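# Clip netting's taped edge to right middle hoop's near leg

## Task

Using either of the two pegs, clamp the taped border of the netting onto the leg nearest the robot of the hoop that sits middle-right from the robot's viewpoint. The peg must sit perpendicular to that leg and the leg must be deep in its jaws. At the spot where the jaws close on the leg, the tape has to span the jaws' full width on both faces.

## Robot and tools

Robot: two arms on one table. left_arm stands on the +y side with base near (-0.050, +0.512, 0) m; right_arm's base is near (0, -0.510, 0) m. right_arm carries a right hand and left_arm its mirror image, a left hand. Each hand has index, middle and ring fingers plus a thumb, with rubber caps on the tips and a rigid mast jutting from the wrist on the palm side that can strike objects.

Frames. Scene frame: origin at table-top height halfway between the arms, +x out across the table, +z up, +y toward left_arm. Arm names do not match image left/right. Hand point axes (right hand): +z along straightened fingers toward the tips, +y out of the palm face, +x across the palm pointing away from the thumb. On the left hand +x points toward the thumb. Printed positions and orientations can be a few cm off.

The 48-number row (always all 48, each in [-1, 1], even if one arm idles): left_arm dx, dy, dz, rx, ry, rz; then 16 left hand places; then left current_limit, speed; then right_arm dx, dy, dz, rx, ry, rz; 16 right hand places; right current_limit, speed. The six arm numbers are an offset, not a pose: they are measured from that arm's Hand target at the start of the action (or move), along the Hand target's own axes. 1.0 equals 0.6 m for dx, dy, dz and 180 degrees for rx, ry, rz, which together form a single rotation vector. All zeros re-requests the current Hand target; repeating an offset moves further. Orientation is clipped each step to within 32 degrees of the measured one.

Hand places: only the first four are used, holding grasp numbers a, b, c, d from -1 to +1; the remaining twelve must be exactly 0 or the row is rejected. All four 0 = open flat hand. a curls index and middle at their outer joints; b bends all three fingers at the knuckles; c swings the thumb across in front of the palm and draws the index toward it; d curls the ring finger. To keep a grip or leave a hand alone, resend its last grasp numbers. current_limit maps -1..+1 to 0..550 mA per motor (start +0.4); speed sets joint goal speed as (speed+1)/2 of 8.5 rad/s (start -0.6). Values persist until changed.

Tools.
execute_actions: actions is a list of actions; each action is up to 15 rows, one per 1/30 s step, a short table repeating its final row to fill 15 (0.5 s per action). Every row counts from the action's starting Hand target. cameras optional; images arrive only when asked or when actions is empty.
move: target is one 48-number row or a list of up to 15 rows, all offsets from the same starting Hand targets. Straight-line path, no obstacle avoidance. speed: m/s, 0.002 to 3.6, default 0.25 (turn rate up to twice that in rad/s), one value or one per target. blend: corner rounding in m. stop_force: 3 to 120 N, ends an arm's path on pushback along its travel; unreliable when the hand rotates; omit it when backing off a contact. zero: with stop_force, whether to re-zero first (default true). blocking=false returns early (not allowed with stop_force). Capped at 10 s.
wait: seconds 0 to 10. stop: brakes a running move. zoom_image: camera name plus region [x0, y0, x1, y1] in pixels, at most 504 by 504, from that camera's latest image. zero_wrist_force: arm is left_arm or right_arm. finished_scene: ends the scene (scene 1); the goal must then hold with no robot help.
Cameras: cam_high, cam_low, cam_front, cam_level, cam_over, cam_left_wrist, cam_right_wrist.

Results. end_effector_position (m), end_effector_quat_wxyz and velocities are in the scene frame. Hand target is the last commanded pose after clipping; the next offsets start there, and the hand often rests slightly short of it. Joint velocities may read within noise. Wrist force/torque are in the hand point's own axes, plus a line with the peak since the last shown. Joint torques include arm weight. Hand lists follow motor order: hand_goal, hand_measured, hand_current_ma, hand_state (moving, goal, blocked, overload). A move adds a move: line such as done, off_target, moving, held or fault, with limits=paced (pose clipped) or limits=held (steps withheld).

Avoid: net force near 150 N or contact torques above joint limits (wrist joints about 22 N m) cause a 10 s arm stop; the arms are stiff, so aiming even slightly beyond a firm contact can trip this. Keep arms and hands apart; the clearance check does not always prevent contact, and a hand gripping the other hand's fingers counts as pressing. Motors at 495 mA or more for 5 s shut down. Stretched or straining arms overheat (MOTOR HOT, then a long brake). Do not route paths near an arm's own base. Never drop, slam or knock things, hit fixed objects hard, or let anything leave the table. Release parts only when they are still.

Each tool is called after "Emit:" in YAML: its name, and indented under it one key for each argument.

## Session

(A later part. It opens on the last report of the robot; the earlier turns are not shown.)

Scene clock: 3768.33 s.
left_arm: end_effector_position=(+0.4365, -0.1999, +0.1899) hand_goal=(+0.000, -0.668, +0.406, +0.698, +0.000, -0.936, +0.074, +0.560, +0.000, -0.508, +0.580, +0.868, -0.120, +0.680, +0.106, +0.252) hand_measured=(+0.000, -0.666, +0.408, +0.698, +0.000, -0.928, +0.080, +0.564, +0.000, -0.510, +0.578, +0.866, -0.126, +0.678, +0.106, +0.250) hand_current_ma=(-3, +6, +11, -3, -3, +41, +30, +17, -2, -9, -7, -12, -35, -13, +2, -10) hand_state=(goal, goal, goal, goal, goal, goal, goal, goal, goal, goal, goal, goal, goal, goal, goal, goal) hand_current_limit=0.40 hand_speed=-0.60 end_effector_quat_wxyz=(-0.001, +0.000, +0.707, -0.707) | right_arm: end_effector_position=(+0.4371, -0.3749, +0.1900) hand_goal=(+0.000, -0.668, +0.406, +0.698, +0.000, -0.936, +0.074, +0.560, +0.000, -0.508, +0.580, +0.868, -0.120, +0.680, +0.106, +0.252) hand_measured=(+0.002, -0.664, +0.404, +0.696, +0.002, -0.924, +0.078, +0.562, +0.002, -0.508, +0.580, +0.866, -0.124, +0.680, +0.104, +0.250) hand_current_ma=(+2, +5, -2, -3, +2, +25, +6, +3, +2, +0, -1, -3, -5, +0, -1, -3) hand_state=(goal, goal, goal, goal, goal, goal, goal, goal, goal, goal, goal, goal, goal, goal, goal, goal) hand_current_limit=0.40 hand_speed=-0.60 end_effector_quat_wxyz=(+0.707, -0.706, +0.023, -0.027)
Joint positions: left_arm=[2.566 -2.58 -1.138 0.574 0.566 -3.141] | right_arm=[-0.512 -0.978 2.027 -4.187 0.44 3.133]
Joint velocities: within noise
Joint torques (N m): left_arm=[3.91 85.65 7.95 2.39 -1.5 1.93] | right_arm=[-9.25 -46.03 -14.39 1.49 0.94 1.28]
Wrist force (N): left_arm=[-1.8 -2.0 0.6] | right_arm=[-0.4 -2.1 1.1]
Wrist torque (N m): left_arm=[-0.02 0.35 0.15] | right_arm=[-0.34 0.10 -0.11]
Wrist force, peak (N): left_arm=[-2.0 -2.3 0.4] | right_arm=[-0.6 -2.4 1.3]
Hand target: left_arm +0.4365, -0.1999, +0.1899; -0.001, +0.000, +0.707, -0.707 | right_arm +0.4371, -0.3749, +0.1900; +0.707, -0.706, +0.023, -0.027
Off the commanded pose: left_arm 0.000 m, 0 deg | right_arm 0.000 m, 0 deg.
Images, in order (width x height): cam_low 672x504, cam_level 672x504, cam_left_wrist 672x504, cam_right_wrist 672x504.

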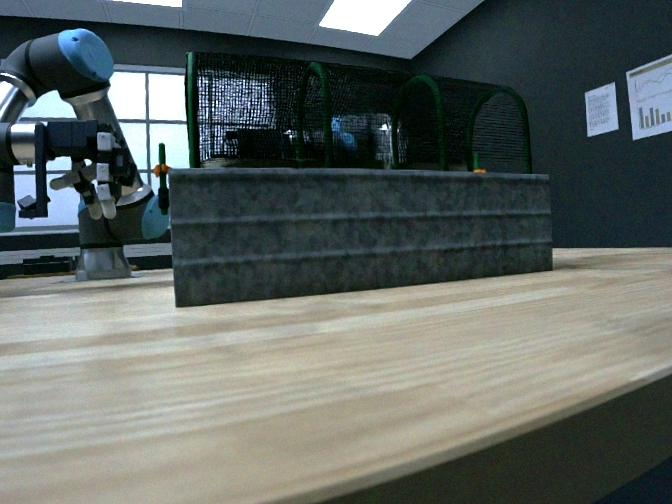

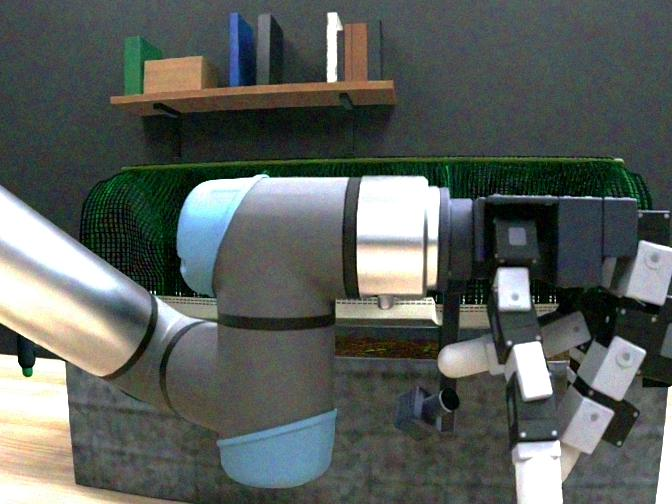

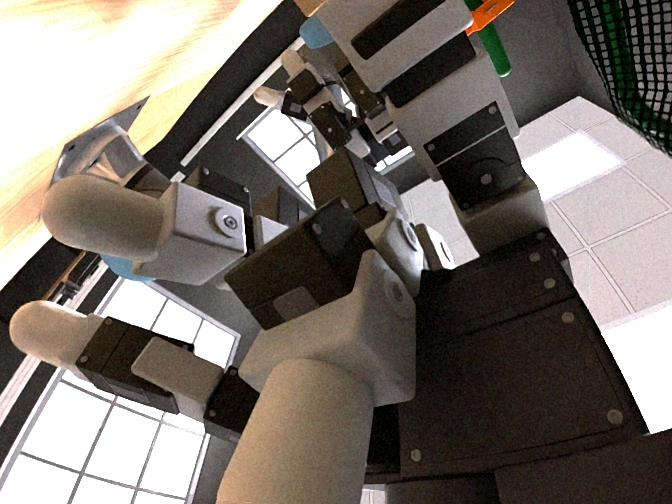

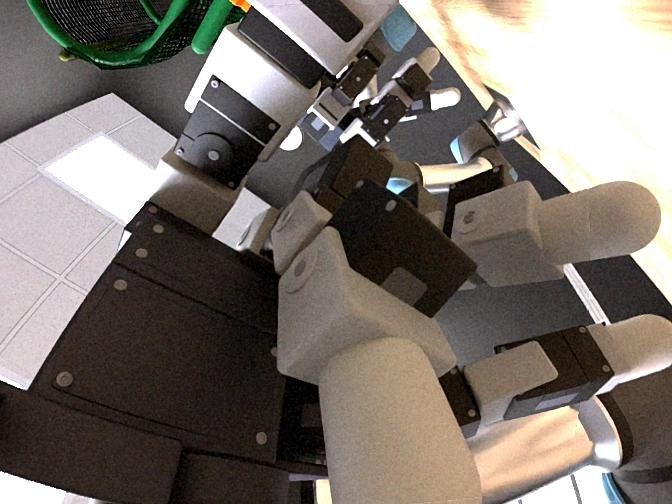

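Emit:
move:
  target:
    - [0.095,-0.1167,-0.1333,-0.1925,0.1925,0.1925,0.6,0.7,0,0.7,0,0,0,0,0,0,0,0,0,0,0,0,0.4,-0.6,-0.1193,-0.1167,-0.1337,-0.1869,-0.2005,-0.2005,0.6,0.7,0,0.7,0,0,0,0,0,0,0,0,0,0,0,0,0.4,-0.6]
    - [0.095,-0.0167,-0.1167,-0.3849,0.3849,0.3849,0.6,0.7,0,0.7,0,0,0,0,0,0,0,0,0,0,0,0,0.4,-0.6,-0.0848,-0.0167,-0.148,-0.3738,-0.401,-0.401,0.6,0.7,0,0.7,0,0,0,0,0,0,0,0,0,0,0,0,0.4,-0.6]
  speed: 0.3
  blend: [0.03,0]
  cameras: ["cam_over","cam_level","cam_high"]

Scene clock: 3871.10 s.
left_arm: end_effector_position=(+0.3796, -0.1299, +0.1997) hand_goal=(+0.000, -0.064, +0.180, +0.270, +0.000, -0.484, -0.520, -0.170, +0.000, -0.554, -0.540, +0.010, +0.770, +0.680, +0.230, +0.220) hand_measured=(+0.000, -0.058, +0.182, +0.274, +0.000, -0.478, -0.516, -0.168, +0.000, -0.548, -0.536, +0.012, +0.766, +0.678, +0.228, +0.220) hand_current_ma=(-3, +29, +14, +15, -3, +31, +23, +14, -2, +30, +16, +11, -17, -13, -16, +6) hand_state=(goal, goal, goal, goal, goal, goal, goal, goal, goal, goal, goal, goal, goal, goal, goal, goal) hand_current_limit=0.40 hand_speed=-0.60 end_effector_quat_wxyz=(-0.001, +0.708, +0.707, +0.000) | right_arm: end_effector_position=(+0.3799, -0.4598, +0.1997) hand_goal=(+0.000, -0.064, +0.180, +0.270, +0.000, -0.484, -0.520, -0.170, +0.000, -0.554, -0.540, +0.010, +0.770, +0.680, +0.230, +0.220) hand_measured=(+0.002, -0.058, +0.182, +0.274, +0.002, -0.478, -0.516, -0.168, +0.002, -0.548, -0.536, +0.012, +0.768, +0.680, +0.228, +0.222) hand_current_ma=(+2, +10, +3, +4, +2, +11, +6, +3, +2, +11, +5, +2, -3, +0, -4, +1) hand_state=(goal, goal, goal, goal, goal, goal, goal, goal, goal, goal, goal, goal, goal, goal, goal, goal) hand_current_limit=0.40 hand_speed=-0.60 end_effector_quat_wxyz=(+0.001, +0.708, +0.706, +0.003)
Joint positions: left_arm=[2.219 -2.206 -1.129 -1.379 1.571 -0.912] | right_arm=[-0.215 -1.541 1.956 -5.132 1.568 2.929]
Joint torques (N m): left_arm=[0.07 73.17 33.9 0.12 1.47 -0.87] | right_arm=[-7.93 -8.09 -25.5 1.59 1.22 0.08]
Wrist force (N): left_arm=[-0.9 0.6 -1.3] | right_arm=[0.0 -0.3 -0.2]
Wrist torque (N m): left_arm=[0.32 0.14 0.04] | right_arm=[0.16 -0.04 -0.03]
Wrist force, peak (N): left_arm=[-2.1 -2.2 -2.3] | right_arm=[-0.3 -2.5 1.0]
Hand target: left_arm +0.3796, -0.1299, +0.2000; +0.000, +0.708, +0.707, +0.000 | right_arm +0.3800, -0.4599, +0.1996; +0.001, +0.708, +0.706, +0.002
Off the commanded pose: left_arm 0.000 m, 0 deg | right_arm 0.000 m, 0 deg.
move: done
Images, in order (width x height): cam_high 672x504, cam_level 672x504, cam_over 672x504.

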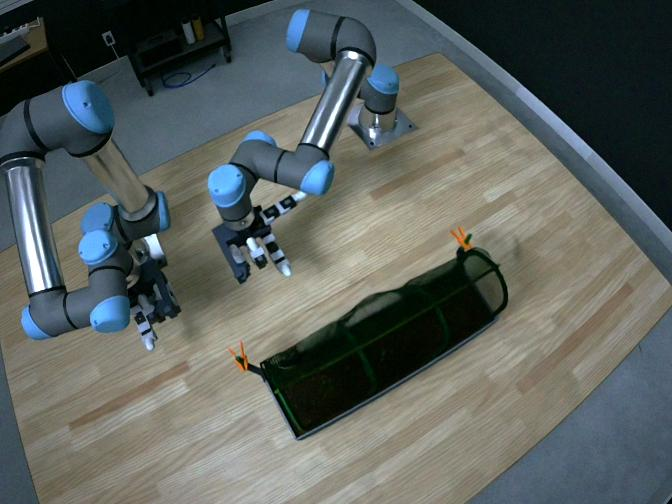

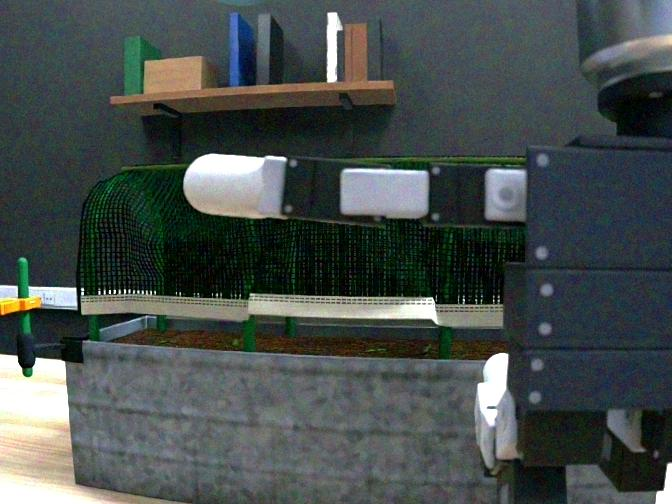

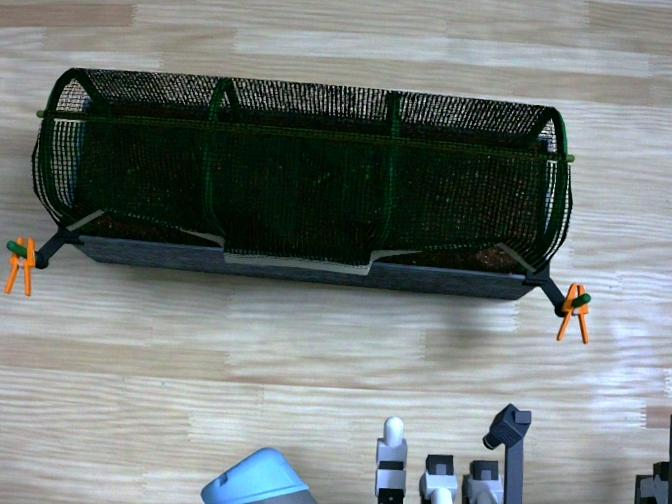

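Emit:
zoom_image:
  camera: "cam_over"
  region: [360, 380, 560, 504]

Scaled by 2.520 from the camera's 672x504 image, which has a finer 960x720 frame.

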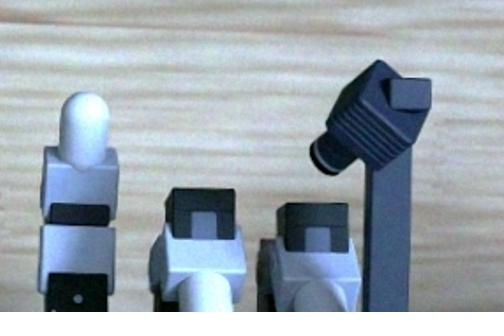

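Emit:
move:
  target: [-0.0733,0,0,0,0,0,0.6,0.7,0,0.7,0,0,0,0,0,0,0,0,0,0,0,0,0.4,-0.6,0.0733,0,0,0,0,0,0.6,0.7,0,0.7,0,0,0,0,0,0,0,0,0,0,0,0,0.4,-0.6]
  speed: 0.1
  cameras: ["cam_over","cam_front"]

Emit:
zoom_image:
  camera: "cam_over"
  region: [480, 360, 672, 504]

Scene clock: 3933.13 s.
left_arm: end_effector_position=(+0.3795, -0.1738, +0.1997) hand_goal=(+0.000, -0.064, +0.180, +0.270, +0.000, -0.484, -0.520, -0.170, +0.000, -0.554, -0.540, +0.010, +0.770, +0.680, +0.230, +0.220) hand_measured=(+0.000, -0.058, +0.182, +0.274, +0.000, -0.478, -0.516, -0.168, +0.000, -0.548, -0.536, +0.012, +0.768, +0.678, +0.228, +0.220) hand_current_ma=(-3, +31, +14, +15, -3, +32, +22, +13, -2, +31, +15, +11, -14, -13, -16, +6) hand_state=(goal, goal, goal, goal, goal, goal, goal, goal, goal, goal, goal, goal, goal, goal, goal, goal) hand_current_limit=0.40 hand_speed=-0.60 end_effector_quat_wxyz=(-0.001, +0.708, +0.707, +0.000) | right_arm: end_effector_position=(+0.3801, -0.4160, +0.1997) hand_goal=(+0.000, -0.064, +0.180, +0.270, +0.000, -0.484, -0.520, -0.170, +0.000, -0.554, -0.540, +0.010, +0.770, +0.680, +0.230, +0.220) hand_measured=(+0.002, -0.058, +0.182, +0.274, +0.002, -0.478, -0.516, -0.168, +0.002, -0.548, -0.536, +0.012, +0.768, +0.680, +0.228, +0.222) hand_current_ma=(+2, +10, +3, +4, +2, +11, +5, +3, +2, +11, +5, +2, -3, +0, -4, +1) hand_state=(goal, goal, goal, goal, goal, goal, goal, goal, goal, goal, goal, goal, goal, goal, goal, goal) hand_current_limit=0.40 hand_speed=-0.60 end_effector_quat_wxyz=(+0.001, +0.708, +0.706, +0.002)
Joint positions: left_arm=[2.184 -2.314 -0.946 -1.454 1.571 -0.947] | right_arm=[-0.059 -1.507 1.919 -5.13 1.569 3.085]
Joint torques (N m): left_arm=[3.44 80.64 25.74 5.09 -1.38 2.04] | right_arm=[6.52 -30.67 -5.32 3.16 -0.08 1.26]
Wrist force (N): left_arm=[-1.1 0.6 -1.5] | right_arm=[-0.1 -0.1 -0.1]
Wrist torque (N m): left_arm=[0.34 0.11 0.15] | right_arm=[0.18 -0.03 -0.17]
Wrist force, peak (N): left_arm=[-2.4 0.0 -1.2] | right_arm=[-1.7 -0.5 0.2]
Hand target: left_arm +0.3796, -0.1738, +0.2000; +0.000, +0.708, +0.707, +0.000 | right_arm +0.3800, -0.4159, +0.1997; +0.001, +0.708, +0.706, +0.002
Off the commanded pose: left_arm 0.000 m, 0 deg | right_arm 0.000 m, 0 deg.
move: done
Images, in order (width x height): cam_front 672x504, cam_over 672x504.

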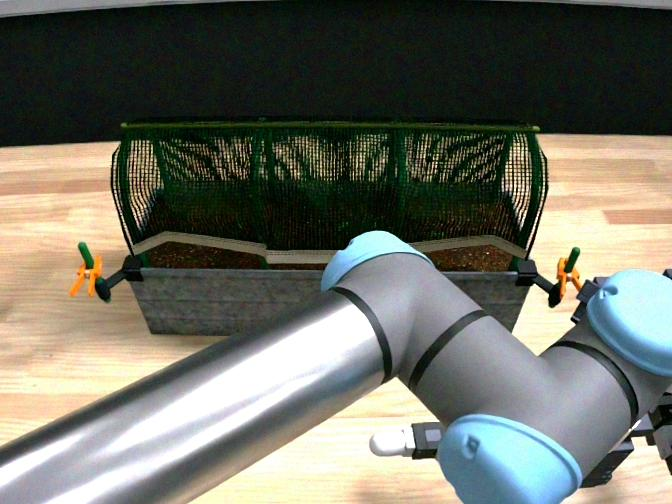

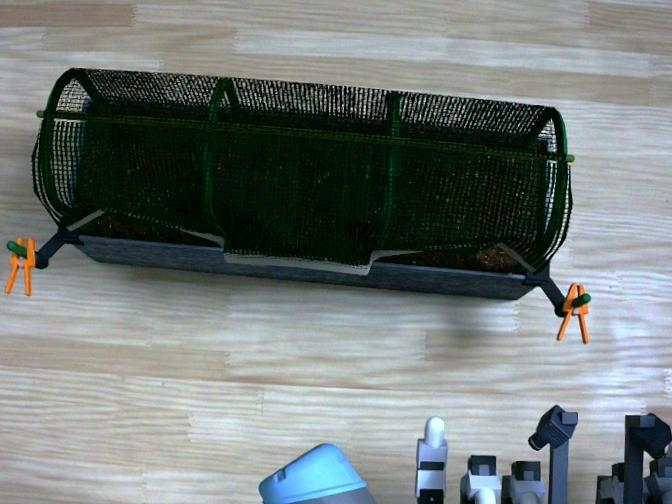

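Scaled by 2.625 from the camera's 672x504 image, which has a finer 960x720 frame.

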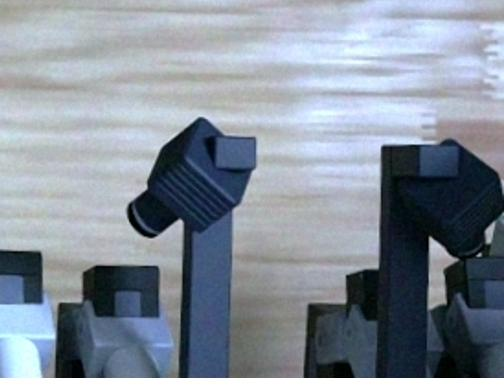

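Emit:
move:
  target: [-0.0183,0,0,0,0,0,0.6,0.7,0,0.7,0,0,0,0,0,0,0,0,0,0,0,0,0.4,-0.6,0.0183,0,0,0,0,0,0.6,0.7,0,0.7,0,0,0,0,0,0,0,0,0,0,0,0,0.4,-0.6]
  speed: 0.05

Emit:
move:
  target: [-0.015,0,0,0,0,0,0.6,0.7,0,0.7,0,0,0,0,0,0,0,0,0,0,0,0,0.4,-0.6,0.015,0,0,0,0,0,0.6,0.7,0,0.7,0,0,0,0,0,0,0,0,0,0,0,0,0.4,-0.6]
  speed: 0.05
  cameras: ["cam_over"]

Emit:
zoom_image:
  camera: "cam_over"
  region: [480, 360, 672, 504]

Scene clock: 3947.50 s.
left_arm: end_effector_position=(+0.3795, -0.1849, +0.1997) hand_goal=(+0.000, -0.064, +0.180, +0.270, +0.000, -0.484, -0.520, -0.170, +0.000, -0.554, -0.540, +0.010, +0.770, +0.680, +0.230, +0.220) hand_measured=(+0.000, -0.058, +0.182, +0.274, +0.000, -0.478, -0.516, -0.168, +0.000, -0.548, -0.536, +0.012, +0.768, +0.678, +0.228, +0.220) hand_current_ma=(-3, +31, +14, +15, -3, +32, +22, +13, -2, +31, +15, +11, -14, -13, -16, +6) hand_state=(goal, goal, goal, goal, goal, goal, goal, goal, goal, goal, goal, goal, goal, goal, goal, goal) hand_current_limit=0.40 hand_speed=-0.60 end_effector_quat_wxyz=(-0.001, +0.708, +0.707, +0.000) end_effector_velocity=(+0.000, +0.002, -0.004) end_effector_angular_velocity=(+0.004, +0.004, +0.002) | right_arm: end_effector_position=(+0.3801, -0.4049, +0.1997) hand_goal=(+0.000, -0.064, +0.180, +0.270, +0.000, -0.484, -0.520, -0.170, +0.000, -0.554, -0.540, +0.010, +0.770, +0.680, +0.230, +0.220) hand_measured=(+0.002, -0.058, +0.182, +0.274, +0.002, -0.478, -0.516, -0.168, +0.002, -0.548, -0.536, +0.012, +0.768, +0.680, +0.228, +0.222) hand_current_ma=(+2, +11, +3, +4, +2, +11, +5, +3, +2, +11, +5, +2, -3, +0, -4, +1) hand_state=(goal, goal, goal, goal, goal, goal, goal, goal, goal, goal, goal, goal, goal, goal, goal, goal) hand_current_limit=0.40 hand_speed=-0.60 end_effector_quat_wxyz=(+0.001, +0.708, +0.706, +0.002)
Joint positions: left_arm=[2.176 -2.343 -0.894 -1.477 1.571 -0.955] | right_arm=[-0.02 -1.496 1.907 -5.129 1.569 3.123]
Joint velocities: left_arm=[0.001 0 -0.007 0.001 0 -0.001] | right_arm=[within noise]
Joint torques (N m): left_arm=[1.59 80.23 11.67 4.01 -1.47 0.13] | right_arm=[-8.07 -24.44 -11.95 4.17 1.44 -1.1]
Wrist force (N): left_arm=[-0.9 0.1 -1.4] | right_arm=[0.0 0.1 -0.4]
Wrist torque (N m): left_arm=[0.28 0.09 0.18] | right_arm=[0.25 -0.04 -0.15]
Wrist force, peak (N): left_arm=[-0.9 0.3 -2.2] | right_arm=[-1.3 0.7 -0.1]
Hand target: left_arm +0.3796, -0.1848, +0.2000; +0.000, +0.708, +0.707, +0.000 | right_arm +0.3801, -0.4049, +0.1997; +0.001, +0.708, +0.706, +0.002
Off the commanded pose: left_arm 0.000 m, 0 deg | right_arm 0.000 m, 0 deg.
move: done

Scene clock: 3948.23 s.
left_arm: end_effector_position=(+0.3795, -0.1939, +0.1997) hand_goal=(+0.000, -0.064, +0.180, +0.270, +0.000, -0.484, -0.520, -0.170, +0.000, -0.554, -0.540, +0.010, +0.770, +0.680, +0.230, +0.220) hand_measured=(+0.000, -0.058, +0.182, +0.274, +0.000, -0.478, -0.516, -0.168, +0.000, -0.548, -0.536, +0.012, +0.768, +0.678, +0.228, +0.220) hand_current_ma=(-3, +31, +14, +15, -3, +32, +22, +13, -2, +31, +15, +11, -14, -13, -16, +6) hand_state=(goal, goal, goal, goal, goal, goal, goal, goal, goal, goal, goal, goal, goal, goal, goal, goal) hand_current_limit=0.40 hand_speed=-0.60 end_effector_quat_wxyz=(-0.001, +0.708, +0.707, +0.000) end_effector_velocity=(+0.000, +0.001, -0.003) end_effector_angular_velocity=(+0.004, +0.002, +0.001) | right_arm: end_effector_position=(+0.3801, -0.3959, +0.1998) hand_goal=(+0.000, -0.064, +0.180, +0.270, +0.000, -0.484, -0.520, -0.170, +0.000, -0.554, -0.540, +0.010, +0.770, +0.680, +0.230, +0.220) hand_measured=(+0.002, -0.058, +0.182, +0.274, +0.002, -0.478, -0.516, -0.168, +0.002, -0.548, -0.536, +0.012, +0.768, +0.680, +0.228, +0.222) hand_current_ma=(+2, +11, +3, +4, +2, +11, +5, +3, +2, +11, +5, +2, -3, +0, -4, +1) hand_state=(goal, goal, goal, goal, goal, goal, goal, goal, goal, goal, goal, goal, goal, goal, goal, goal) hand_current_limit=0.40 hand_speed=-0.60 end_effector_quat_wxyz=(+0.001, +0.708, +0.706, +0.002)
Joint positions: left_arm=[2.17 -2.369 -0.849 -1.496 1.571 -0.962] | right_arm=[0.01 -1.487 1.897 -5.128 1.569 3.154]
Joint velocities: left_arm=[0.001 0 -0.005 0.001 0 0] | right_arm=[within noise]
Joint torques (N m): left_arm=[1.97 75.38 10.48 4.13 -1.42 -0.13] | right_arm=[-8.42 -23.86 -13.1 4.13 1.13 -1.4]
Wrist force (N): left_arm=[-0.8 0.7 -1.5] | right_arm=[-0.3 0.1 -0.3]
Wrist torque (N m): left_arm=[0.35 0.09 0.20] | right_arm=[0.23 0.00 -0.17]
Wrist force, peak (N): left_arm=[-1.4 0.6 -1.6] | right_arm=[-0.5 0.0 -0.3]
Hand target: left_arm +0.3795, -0.1938, +0.1999; +0.000, +0.708, +0.707, +0.000 | right_arm +0.3801, -0.3959, +0.1998; +0.001, +0.708, +0.706, +0.002
Off the commanded pose: left_arm 0.000 m, 0 deg | right_arm 0.000 m, 0 deg.
move: done
Images, in order (width x height): cam_over 672x504.

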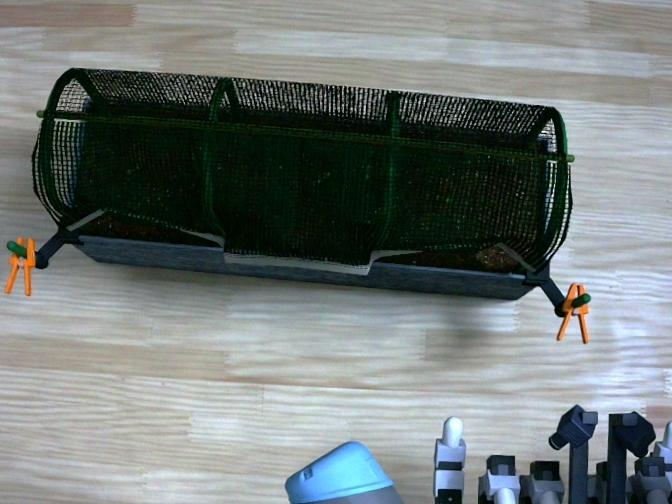

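Scaled by 2.625 from the camera's 672x504 image, which has a finer 960x720 frame.

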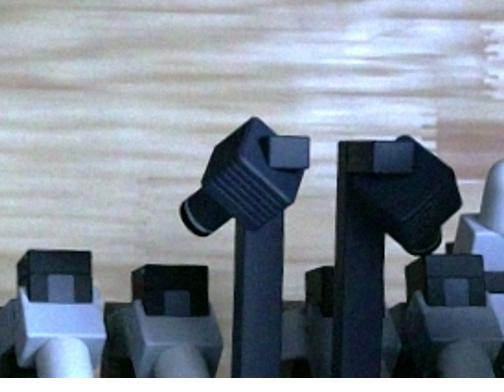

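Emit:
move:
  target: [-0.0033,0,0,0,0,0,0.6,0.7,0,0.7,0,0,0,0,0,0,0,0,0,0,0,0,0.4,-0.6,0.0033,0,0,0,0,0,0.6,0.7,0,0.7,0,0,0,0,0,0,0,0,0,0,0,0,0.4,-0.6]
  speed: 0.03

Scene clock: 3951.83 s.
left_arm: end_effector_position=(+0.3795, -0.1958, +0.2000) hand_goal=(+0.000, -0.064, +0.180, +0.270, +0.000, -0.484, -0.520, -0.170, +0.000, -0.554, -0.540, +0.010, +0.770, +0.680, +0.230, +0.220) hand_measured=(+0.000, -0.058, +0.182, +0.274, +0.000, -0.478, -0.516, -0.168, +0.000, -0.548, -0.536, +0.012, +0.768, +0.678, +0.228, +0.220) hand_current_ma=(-3, +31, +14, +15, -3, +32, +22, +13, -2, +31, +15, +11, -14, -13, -16, +6) hand_state=(goal, goal, goal, goal, goal, goal, goal, goal, goal, goal, goal, goal, goal, goal, goal, goal) hand_current_limit=0.40 hand_speed=-0.60 end_effector_quat_wxyz=(+0.000, +0.708, +0.707, +0.000) | right_arm: end_effector_position=(+0.3801, -0.3939, +0.1998) hand_goal=(+0.000, -0.064, +0.180, +0.270, +0.000, -0.484, -0.520, -0.170, +0.000, -0.554, -0.540, +0.010, +0.770, +0.680, +0.230, +0.220) hand_measured=(+0.002, -0.058, +0.182, +0.274, +0.002, -0.478, -0.516, -0.168, +0.002, -0.548, -0.536, +0.012, +0.768, +0.680, +0.228, +0.222) hand_current_ma=(+2, +11, +3, +4, +2, +11, +5, +3, +2, +11, +5, +2, -3, +0, -4, +1) hand_state=(goal, goal, goal, goal, goal, goal, goal, goal, goal, goal, goal, goal, goal, goal, goal, goal) hand_current_limit=0.40 hand_speed=-0.60 end_effector_quat_wxyz=(+0.001, +0.708, +0.706, +0.003)
Joint positions: left_arm=[2.168 -2.374 -0.839 -1.5 1.571 -0.963] | right_arm=[0.017 -1.485 1.895 -5.128 1.569 3.16]
Joint torques (N m): left_arm=[-7.13 43.59 24.49 0.58 -0.92 -1.5] | right_arm=[3.62 -12.94 -24.81 4.25 0.8 -0.06]
Wrist force (N): left_arm=[-1.3 0.5 -1.5] | right_arm=[-0.2 0.2 -0.2]
Wrist torque (N m): left_arm=[0.33 0.15 0.16] | right_arm=[0.24 -0.02 -0.16]
Wrist force, peak (N): left_arm=[-1.2 0.7 -1.9] | right_arm=[-0.2 0.1 -0.4]
Hand target: left_arm +0.3795, -0.1958, +0.1999; +0.000, +0.708, +0.707, +0.000 | right_arm +0.3801, -0.3940, +0.1998; +0.001, +0.708, +0.706, +0.002
Off the commanded pose: left_arm 0.000 m, 0 deg | right_arm 0.000 m, 0 deg.
move: done

Emit:
move:
  target:
    - [0.0347,0,0.1917,0,0,0,0.6,0.7,0,0.7,0,0,0,0,0,0,0,0,0,0,0,0,0.4,-0.6,-0.07,0,0.1913,0,0,0,0.6,0.7,0,0.7,0,0,0,0,0,0,0,0,0,0,0,0,0.4,-0.6]
    - [0.0347,0.0917,0.1917,0,0,0,0.6,0.7,0,0.7,0,0,0,0,0,0,0,0,0,0,0,0,0.4,-0.6,-0.07,0.0917,0.1913,0,0,0,0.6,0.7,0,0.7,0,0,0,0,0,0,0,0,0,0,0,0,0.4,-0.6]
  speed: 0.12
  blend: [0.01,0]
  cameras: ["cam_over","cam_low","cam_front","cam_high"]

Emit:
zoom_image:
  camera: "cam_over"
  region: [500, 270, 660, 430]

Emit:
zoom_image:
  camera: "cam_low"
  region: [60, 110, 260, 250]

Scene clock: 3972.97 s.
left_arm: end_effector_position=(+0.4345, -0.1749, +0.0847) hand_goal=(+0.000, -0.064, +0.180, +0.270, +0.000, -0.484, -0.520, -0.170, +0.000, -0.554, -0.540, +0.010, +0.770, +0.680, +0.230, +0.220) hand_measured=(+0.000, -0.058, +0.182, +0.274, +0.000, -0.478, -0.516, -0.168, +0.000, -0.548, -0.536, +0.012, +0.768, +0.678, +0.228, +0.220) hand_current_ma=(-3, +33, +14, +15, -3, +33, +22, +13, -2, +32, +15, +11, -12, -13, -16, +6) hand_state=(goal, goal, goal, goal, goal, goal, goal, goal, goal, goal, goal, goal, goal, goal, goal, goal) hand_current_limit=0.40 hand_speed=-0.60 end_effector_quat_wxyz=(-0.001, +0.708, +0.707, +0.000) | right_arm: end_effector_position=(+0.4355, -0.4358, +0.0851) hand_goal=(+0.000, -0.064, +0.180, +0.270, +0.000, -0.484, -0.520, -0.170, +0.000, -0.554, -0.540, +0.010, +0.770, +0.680, +0.230, +0.220) hand_measured=(+0.002, -0.056, +0.182, +0.274, +0.002, -0.478, -0.516, -0.168, +0.002, -0.548, -0.536, +0.012, +0.768, +0.680, +0.228, +0.220) hand_current_ma=(+2, +12, +3, +4, +2, +11, +5, +3, +2, +11, +4, +2, -2, +0, -4, +1) hand_state=(goal, goal, goal, goal, goal, goal, goal, goal, goal, goal, goal, goal, goal, goal, goal, goal) hand_current_limit=0.40 hand_speed=-0.60 end_effector_quat_wxyz=(+0.001, +0.708, +0.706, +0.002)
Joint positions: left_arm=[2.239 -2.457 -0.986 -1.27 1.571 -0.893] | right_arm=[-0.107 -1.247 1.94 -5.41 1.568 3.036]
Joint torques (N m): left_arm=[-1.57 85.16 18.15 5.23 1.75 -0.95] | right_arm=[-7.01 -31.75 -14.26 0.49 0.77 -1.41]
Wrist force (N): left_arm=[-1.1 0.4 -1.3] | right_arm=[-0.3 -0.2 -0.1]
Wrist torque (N m): left_arm=[0.32 0.15 0.00] | right_arm=[0.18 0.01 -0.20]
Wrist force, peak (N): left_arm=[-1.3 0.7 -2.6] | right_arm=[-0.4 -1.6 0.9]
Hand target: left_arm +0.4345, -0.1749, +0.0849; +0.000, +0.708, +0.707, +0.000 | right_arm +0.4356, -0.4359, +0.0852; +0.001, +0.708, +0.706, +0.002
Off the commanded pose: left_arm 0.000 m, 0 deg | right_arm 0.000 m, 0 deg.
move: done
Images, in order (width x height): cam_high 672x504, cam_low 672x504, cam_front 672x504, cam_over 672x504.

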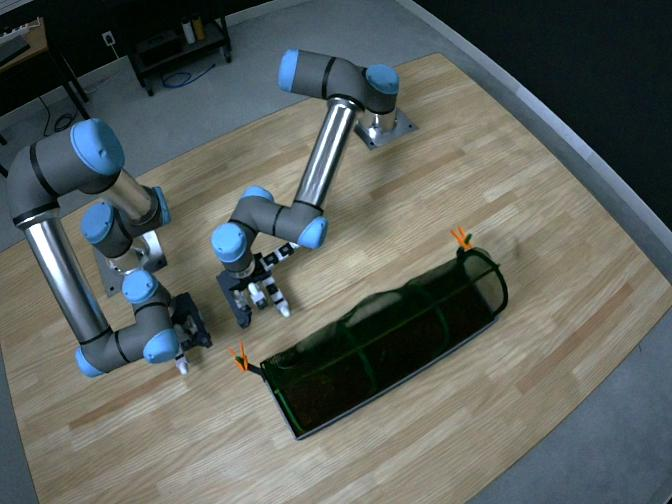

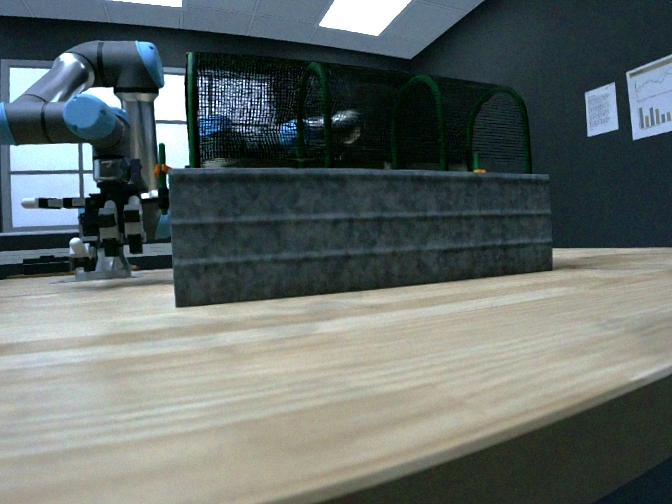

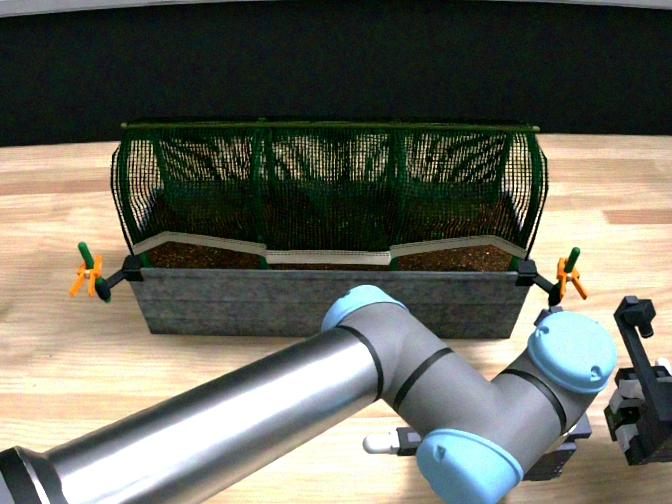

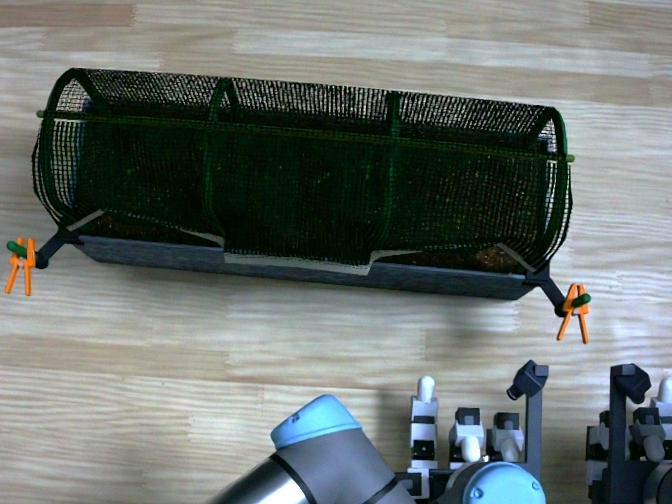

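Scaled by 3.150 from the camera's 672x504 image, which has a finer 960x720 frame.

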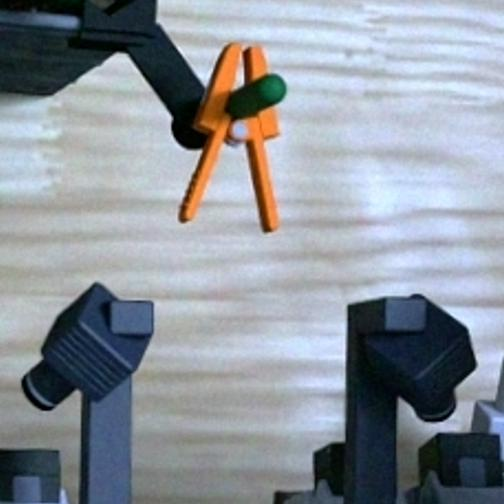

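Scaled by 2.520 from the camera's 672x504 image, which has a finer 960x720 frame.

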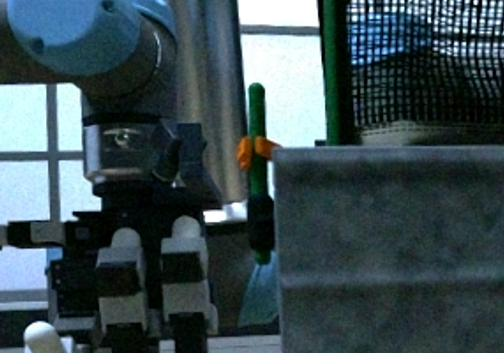

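Emit:
zoom_image:
  camera: "cam_low"
  region: [90, 130, 180, 220]

Emit:
zoom_image:
  camera: "cam_front"
  region: [510, 220, 672, 360]

Scaled by 5.600 from the camera's 672x504 image, which has a finer 960x720 frame.

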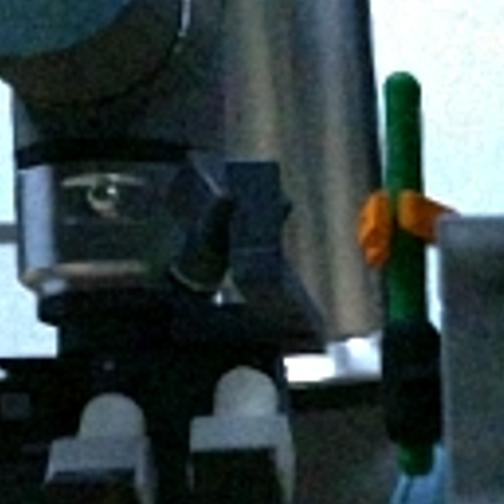

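Scaled by 3.111 from the camera's 672x504 image, which has a finer 960x720 frame.

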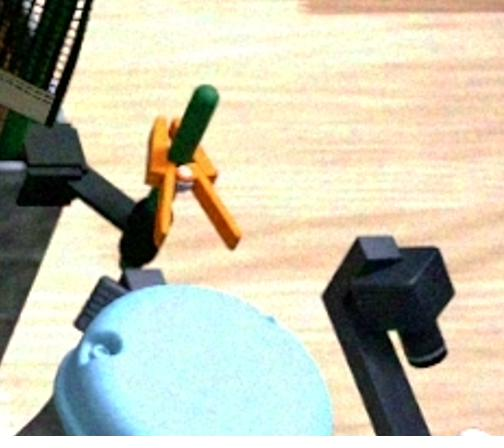

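Emit:
move:
  target: [-0.0007,0.072,0,0,0,0.026,0.6,0.7,0,0.7,0,0,0,0,0,0,0,0,0,0,0,0,0.4,-0.6,0.0288,0.0468,0,0,0,0.026,0.6,0.7,0,0.7,0,0,0,0,0,0,0,0,0,0,0,0,0.4,-0.6]
  speed: 0.08
  cameras: ["cam_over","cam_low","cam_front"]

Emit:
zoom_image:
  camera: "cam_over"
  region: [520, 270, 640, 390]

Emit:
zoom_image:
  camera: "cam_front"
  region: [520, 220, 660, 340]

Emit:
zoom_image:
  camera: "cam_low"
  region: [90, 130, 200, 220]

Scene clock: 4017.17 s.
left_arm: end_effector_position=(+0.4777, -0.1754, +0.0846) hand_goal=(+0.000, -0.064, +0.180, +0.270, +0.000, -0.484, -0.520, -0.170, +0.000, -0.554, -0.540, +0.010, +0.770, +0.680, +0.230, +0.220) hand_measured=(+0.000, -0.058, +0.182, +0.274, +0.000, -0.478, -0.516, -0.168, +0.000, -0.548, -0.538, +0.012, +0.768, +0.678, +0.228, +0.220) hand_current_ma=(-3, +35, +14, +15, -3, +33, +19, +13, -2, +32, +13, +11, -8, -13, -16, +6) hand_state=(goal, goal, goal, goal, goal, goal, goal, goal, goal, goal, goal, goal, goal, goal, goal, goal) hand_current_limit=0.40 hand_speed=-0.60 end_effector_quat_wxyz=(-0.001, +0.736, +0.677, +0.000) | right_arm: end_effector_position=(+0.4637, -0.4186, +0.0853) hand_goal=(+0.000, -0.064, +0.180, +0.270, +0.000, -0.484, -0.520, -0.170, +0.000, -0.554, -0.540, +0.010, +0.770, +0.680, +0.230, +0.220) hand_measured=(+0.002, -0.056, +0.182, +0.274, +0.002, -0.478, -0.516, -0.168, +0.002, -0.548, -0.536, +0.012, +0.768, +0.680, +0.228, +0.220) hand_current_ma=(+2, +12, +3, +4, +2, +11, +5, +3, +2, +11, +4, +2, -2, +0, -4, +1) hand_state=(goal, goal, goal, goal, goal, goal, goal, goal, goal, goal, goal, goal, goal, goal, goal, goal) hand_current_limit=0.40 hand_speed=-0.60 end_effector_quat_wxyz=(+0.001, +0.736, +0.677, +0.002)
Joint positions: left_arm=[2.283 -2.502 -0.902 -1.31 1.571 -0.767] | right_arm=[-0.034 -1.173 1.829 -5.374 1.569 3.191]
Joint torques (N m): left_arm=[-3.76 88.28 12.14 5.33 0.57 -0.35] | right_arm=[-5.38 -42.76 -6.18 0.37 0.42 0.1]
Wrist force (N): left_arm=[-1.3 0.2 -1.5] | right_arm=[-0.2 -0.3 0.0]
Wrist torque (N m): left_arm=[0.29 0.16 -0.02] | right_arm=[0.14 -0.02 -0.20]
Wrist force, peak (N): left_arm=[-2.6 -2.9 -1.0] | right_arm=[-0.6 -0.8 -0.4]
Hand target: left_arm +0.4777, -0.1754, +0.0849; +0.000, +0.736, +0.677, +0.000 | right_arm +0.4637, -0.4186, +0.0854; +0.001, +0.736, +0.677, +0.003
Off the commanded pose: left_arm 0.000 m, 0 deg | right_arm 0.000 m, 0 deg.
move: done
Images, in order (width x height): cam_low 672x504, cam_front 672x504, cam_over 672x504.

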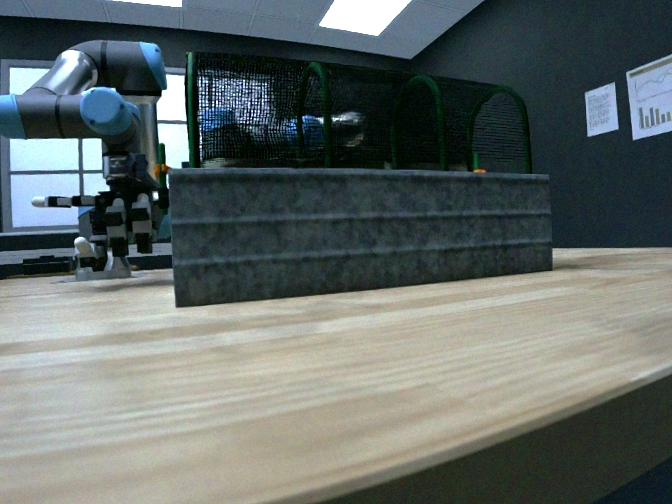

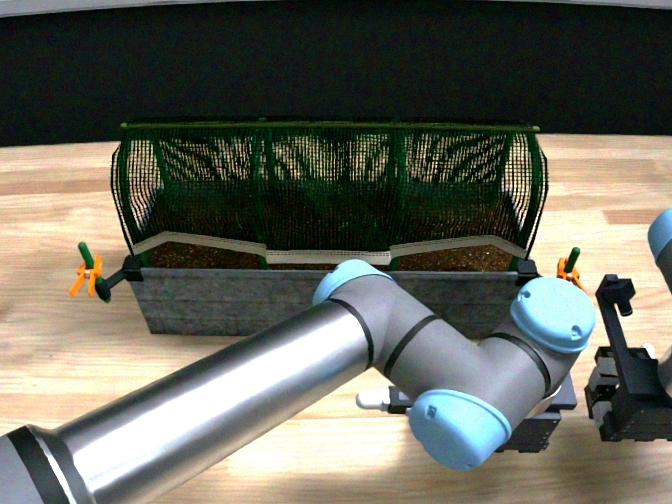

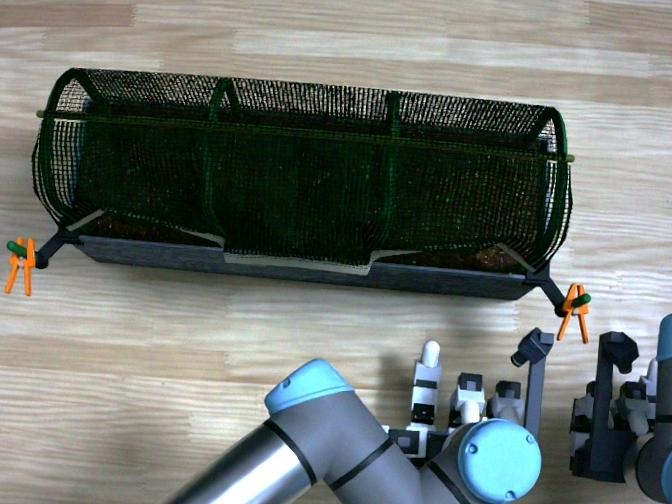

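Scaled by 4.200 from the camera's 672x504 image, which has a finer 960x720 frame.

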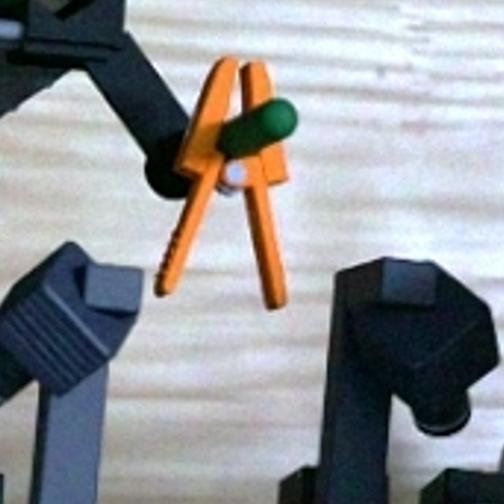

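Scaled by 3.600 from the camera's 672x504 image, which has a finer 960x720 frame.

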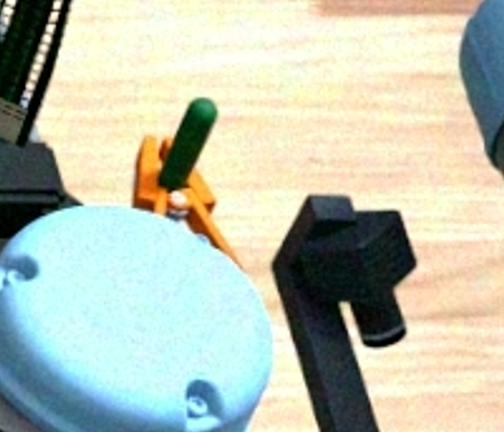

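Scaled by 4.582 from the camera's 672x504 image, which has a finer 960x720 frame.

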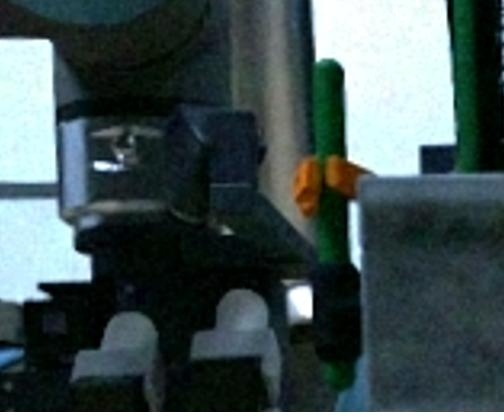

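Emit:
zoom_image:
  camera: "cam_low"
  region: [118, 140, 178, 200]

Scaled by 8.400 from the camera's 672x504 image, which has a finer 960x720 frame.

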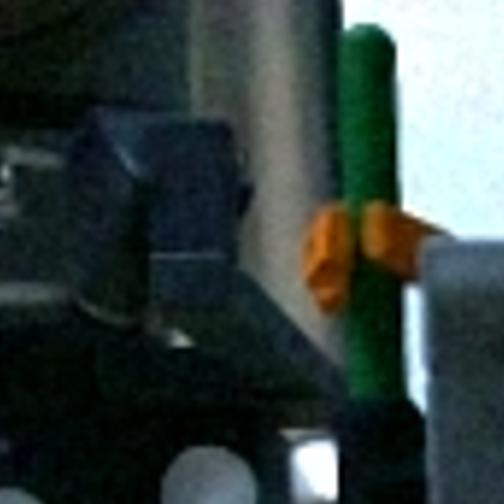

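Emit:
move:
  target:
    - [0,-0.075,0,0,0,0,0.6,0.7,0,0.7,0,0,0,0,0,0,0,0,0,0,0,0,0.4,-0.6,0,-0.075,0,0,0,0,0.6,0.7,0,0.7,0,0,0,0,0,0,0,0,0,0,0,0,0.4,-0.6]
    - [0.4318,-0.1105,-0.0153,0,0,0,0.6,0.7,0,0.7,0,0,0,0,0,0,0,0,0,0,0,0,0.4,-0.6,0.4318,-0.1105,-0.0153,0,0,0,0.6,0.7,0,0.7,0,0,0,0,0,0,0,0,0,0,0,0,0.4,-0.6]
    - [0.4318,-0.0355,-0.0153,0,0,0,0.6,0.7,0,0.7,0,0,0,0,0,0,0,0,0,0,0,0,0.4,-0.6,0.4318,-0.0355,-0.0153,0,0,0,0.6,0.7,0,0.7,0,0,0,0,0,0,0,0,0,0,0,0,0.4,-0.6]
  speed: 0.12
  blend: [0.005,0.01,0]
  cameras: ["cam_over","cam_level","cam_front","cam_low"]

Emit:
zoom_image:
  camera: "cam_level"
  region: [340, 200, 580, 400]

Emit:
zoom_image:
  camera: "cam_over"
  region: [290, 220, 460, 370]

Scene clock: 4069.37 s.
left_arm: end_effector_position=(+0.4780, +0.0846, +0.0941) hand_goal=(+0.000, -0.064, +0.180, +0.270, +0.000, -0.484, -0.520, -0.170, +0.000, -0.554, -0.540, +0.010, +0.770, +0.680, +0.230, +0.220) hand_measured=(+0.000, -0.056, +0.182, +0.274, +0.000, -0.478, -0.516, -0.168, +0.000, -0.548, -0.538, +0.012, +0.770, +0.678, +0.228, +0.220) hand_current_ma=(-3, +38, +14, +15, -3, +33, +17, +13, -2, +32, +11, +11, -3, -13, -17, +5) hand_state=(goal, goal, goal, goal, goal, goal, goal, goal, goal, goal, goal, goal, goal, goal, goal, goal) hand_current_limit=0.40 hand_speed=-0.60 end_effector_quat_wxyz=(-0.001, +0.736, +0.677, +0.000) | right_arm: end_effector_position=(+0.4641, -0.1587, +0.0949) hand_goal=(+0.000, -0.064, +0.180, +0.270, +0.000, -0.484, -0.520, -0.170, +0.000, -0.554, -0.540, +0.010, +0.770, +0.680, +0.230, +0.220) hand_measured=(+0.002, -0.056, +0.182, +0.274, +0.002, -0.478, -0.516, -0.168, +0.002, -0.548, -0.538, +0.012, +0.770, +0.680, +0.228, +0.220) hand_current_ma=(+1, +13, +3, +4, +2, +11, +4, +3, +2, +11, +3, +2, +0, +0, -4, +1) hand_state=(goal, goal, goal, goal, goal, goal, goal, goal, goal, goal, goal, goal, goal, goal, goal, goal) hand_current_limit=0.40 hand_speed=-0.60 end_effector_quat_wxyz=(+0.001, +0.736, +0.677, +0.002)
Joint positions: left_arm=[2.56 -2.026 -1.712 -0.976 1.571 -0.49] | right_arm=[0.535 -0.892 1.337 -5.162 1.572 3.76]
Joint torques (N m): left_arm=[-1.95 62.8 16.41 5.42 -1.66 -1.13] | right_arm=[8.2 -55.41 -11.63 0.9 -0.72 0.42]
Wrist force (N): left_arm=[-1.3 0.2 -1.3] | right_arm=[-0.5 -0.5 0.1]
Wrist torque (N m): left_arm=[0.29 0.18 -0.03] | right_arm=[0.13 0.01 -0.07]
Wrist force, peak (N): left_arm=[-3.7 -3.9 -1.5] | right_arm=[2.8 -4.5 0.1]
Hand target: left_arm +0.4780, +0.0845, +0.0943; +0.000, +0.736, +0.677, +0.000 | right_arm +0.4641, -0.1587, +0.0950; +0.001, +0.736, +0.677, +0.003
Off the commanded pose: left_arm 0.000 m, 0 deg | right_arm 0.000 m, 0 deg.
move: done
Images, in order (width x height): cam_low 672x504, cam_front 672x504, cam_level 672x504, cam_over 672x504.

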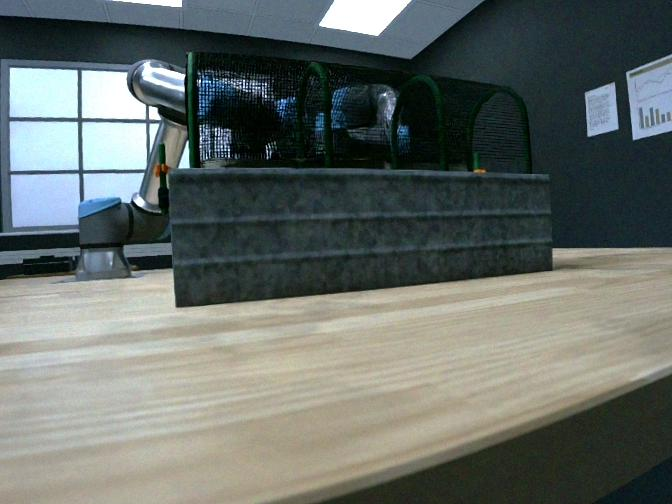

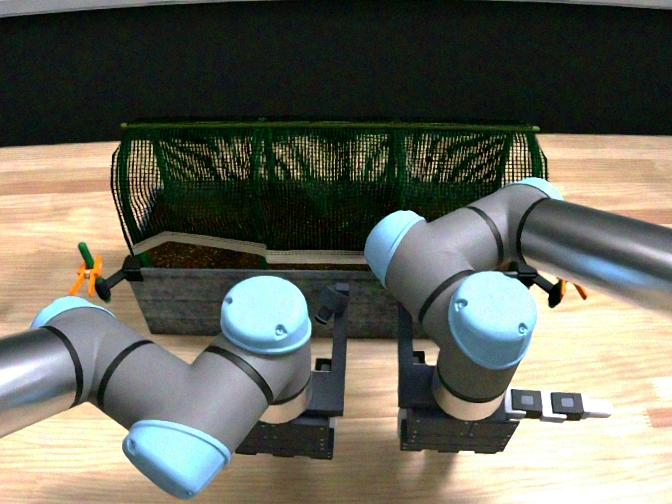

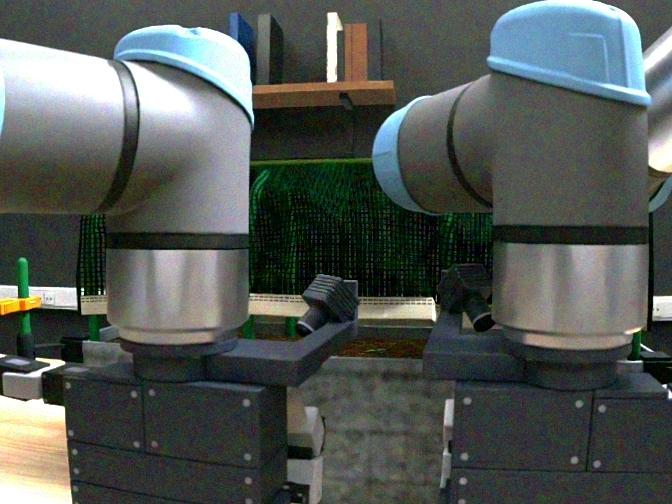

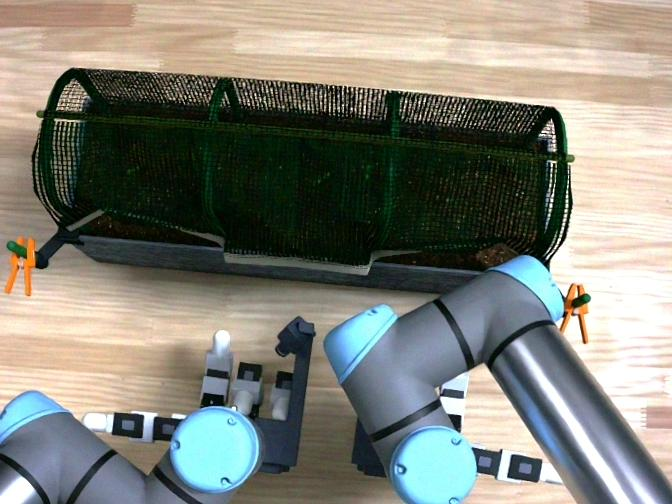

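Scaled by 2.100 from the camera's 672x504 image, which has a finer 960x720 frame.

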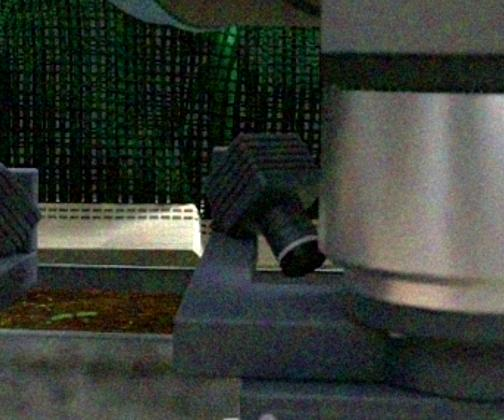

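Scaled by 2.965 from the camera's 672x504 image, which has a finer 960x720 frame.

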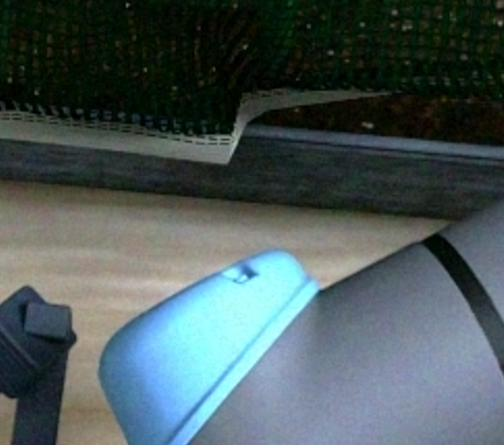

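Emit:
zoom_image:
  camera: "cam_level"
  region: [220, 240, 380, 400]

Emit:
zoom_image:
  camera: "cam_level"
  region: [400, 240, 560, 400]

Scaled by 3.150 from the camera's 672x504 image, which has a finer 960x720 frame.

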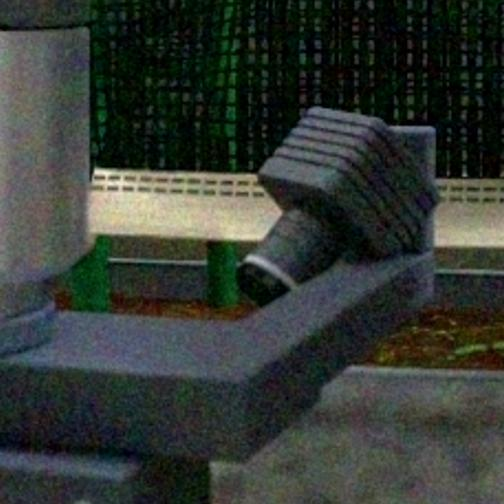

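Scaled by 3.150 from the camera's 672x504 image, which has a finer 960x720 frame.

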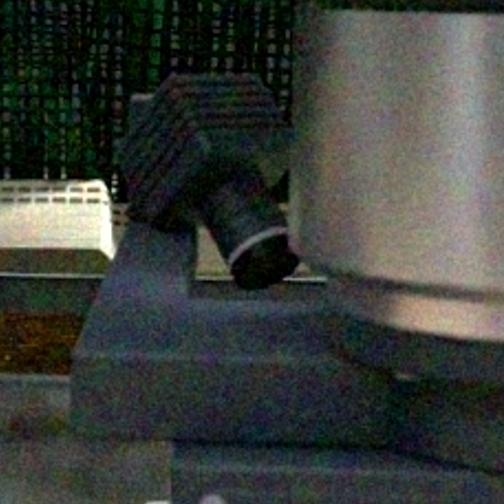

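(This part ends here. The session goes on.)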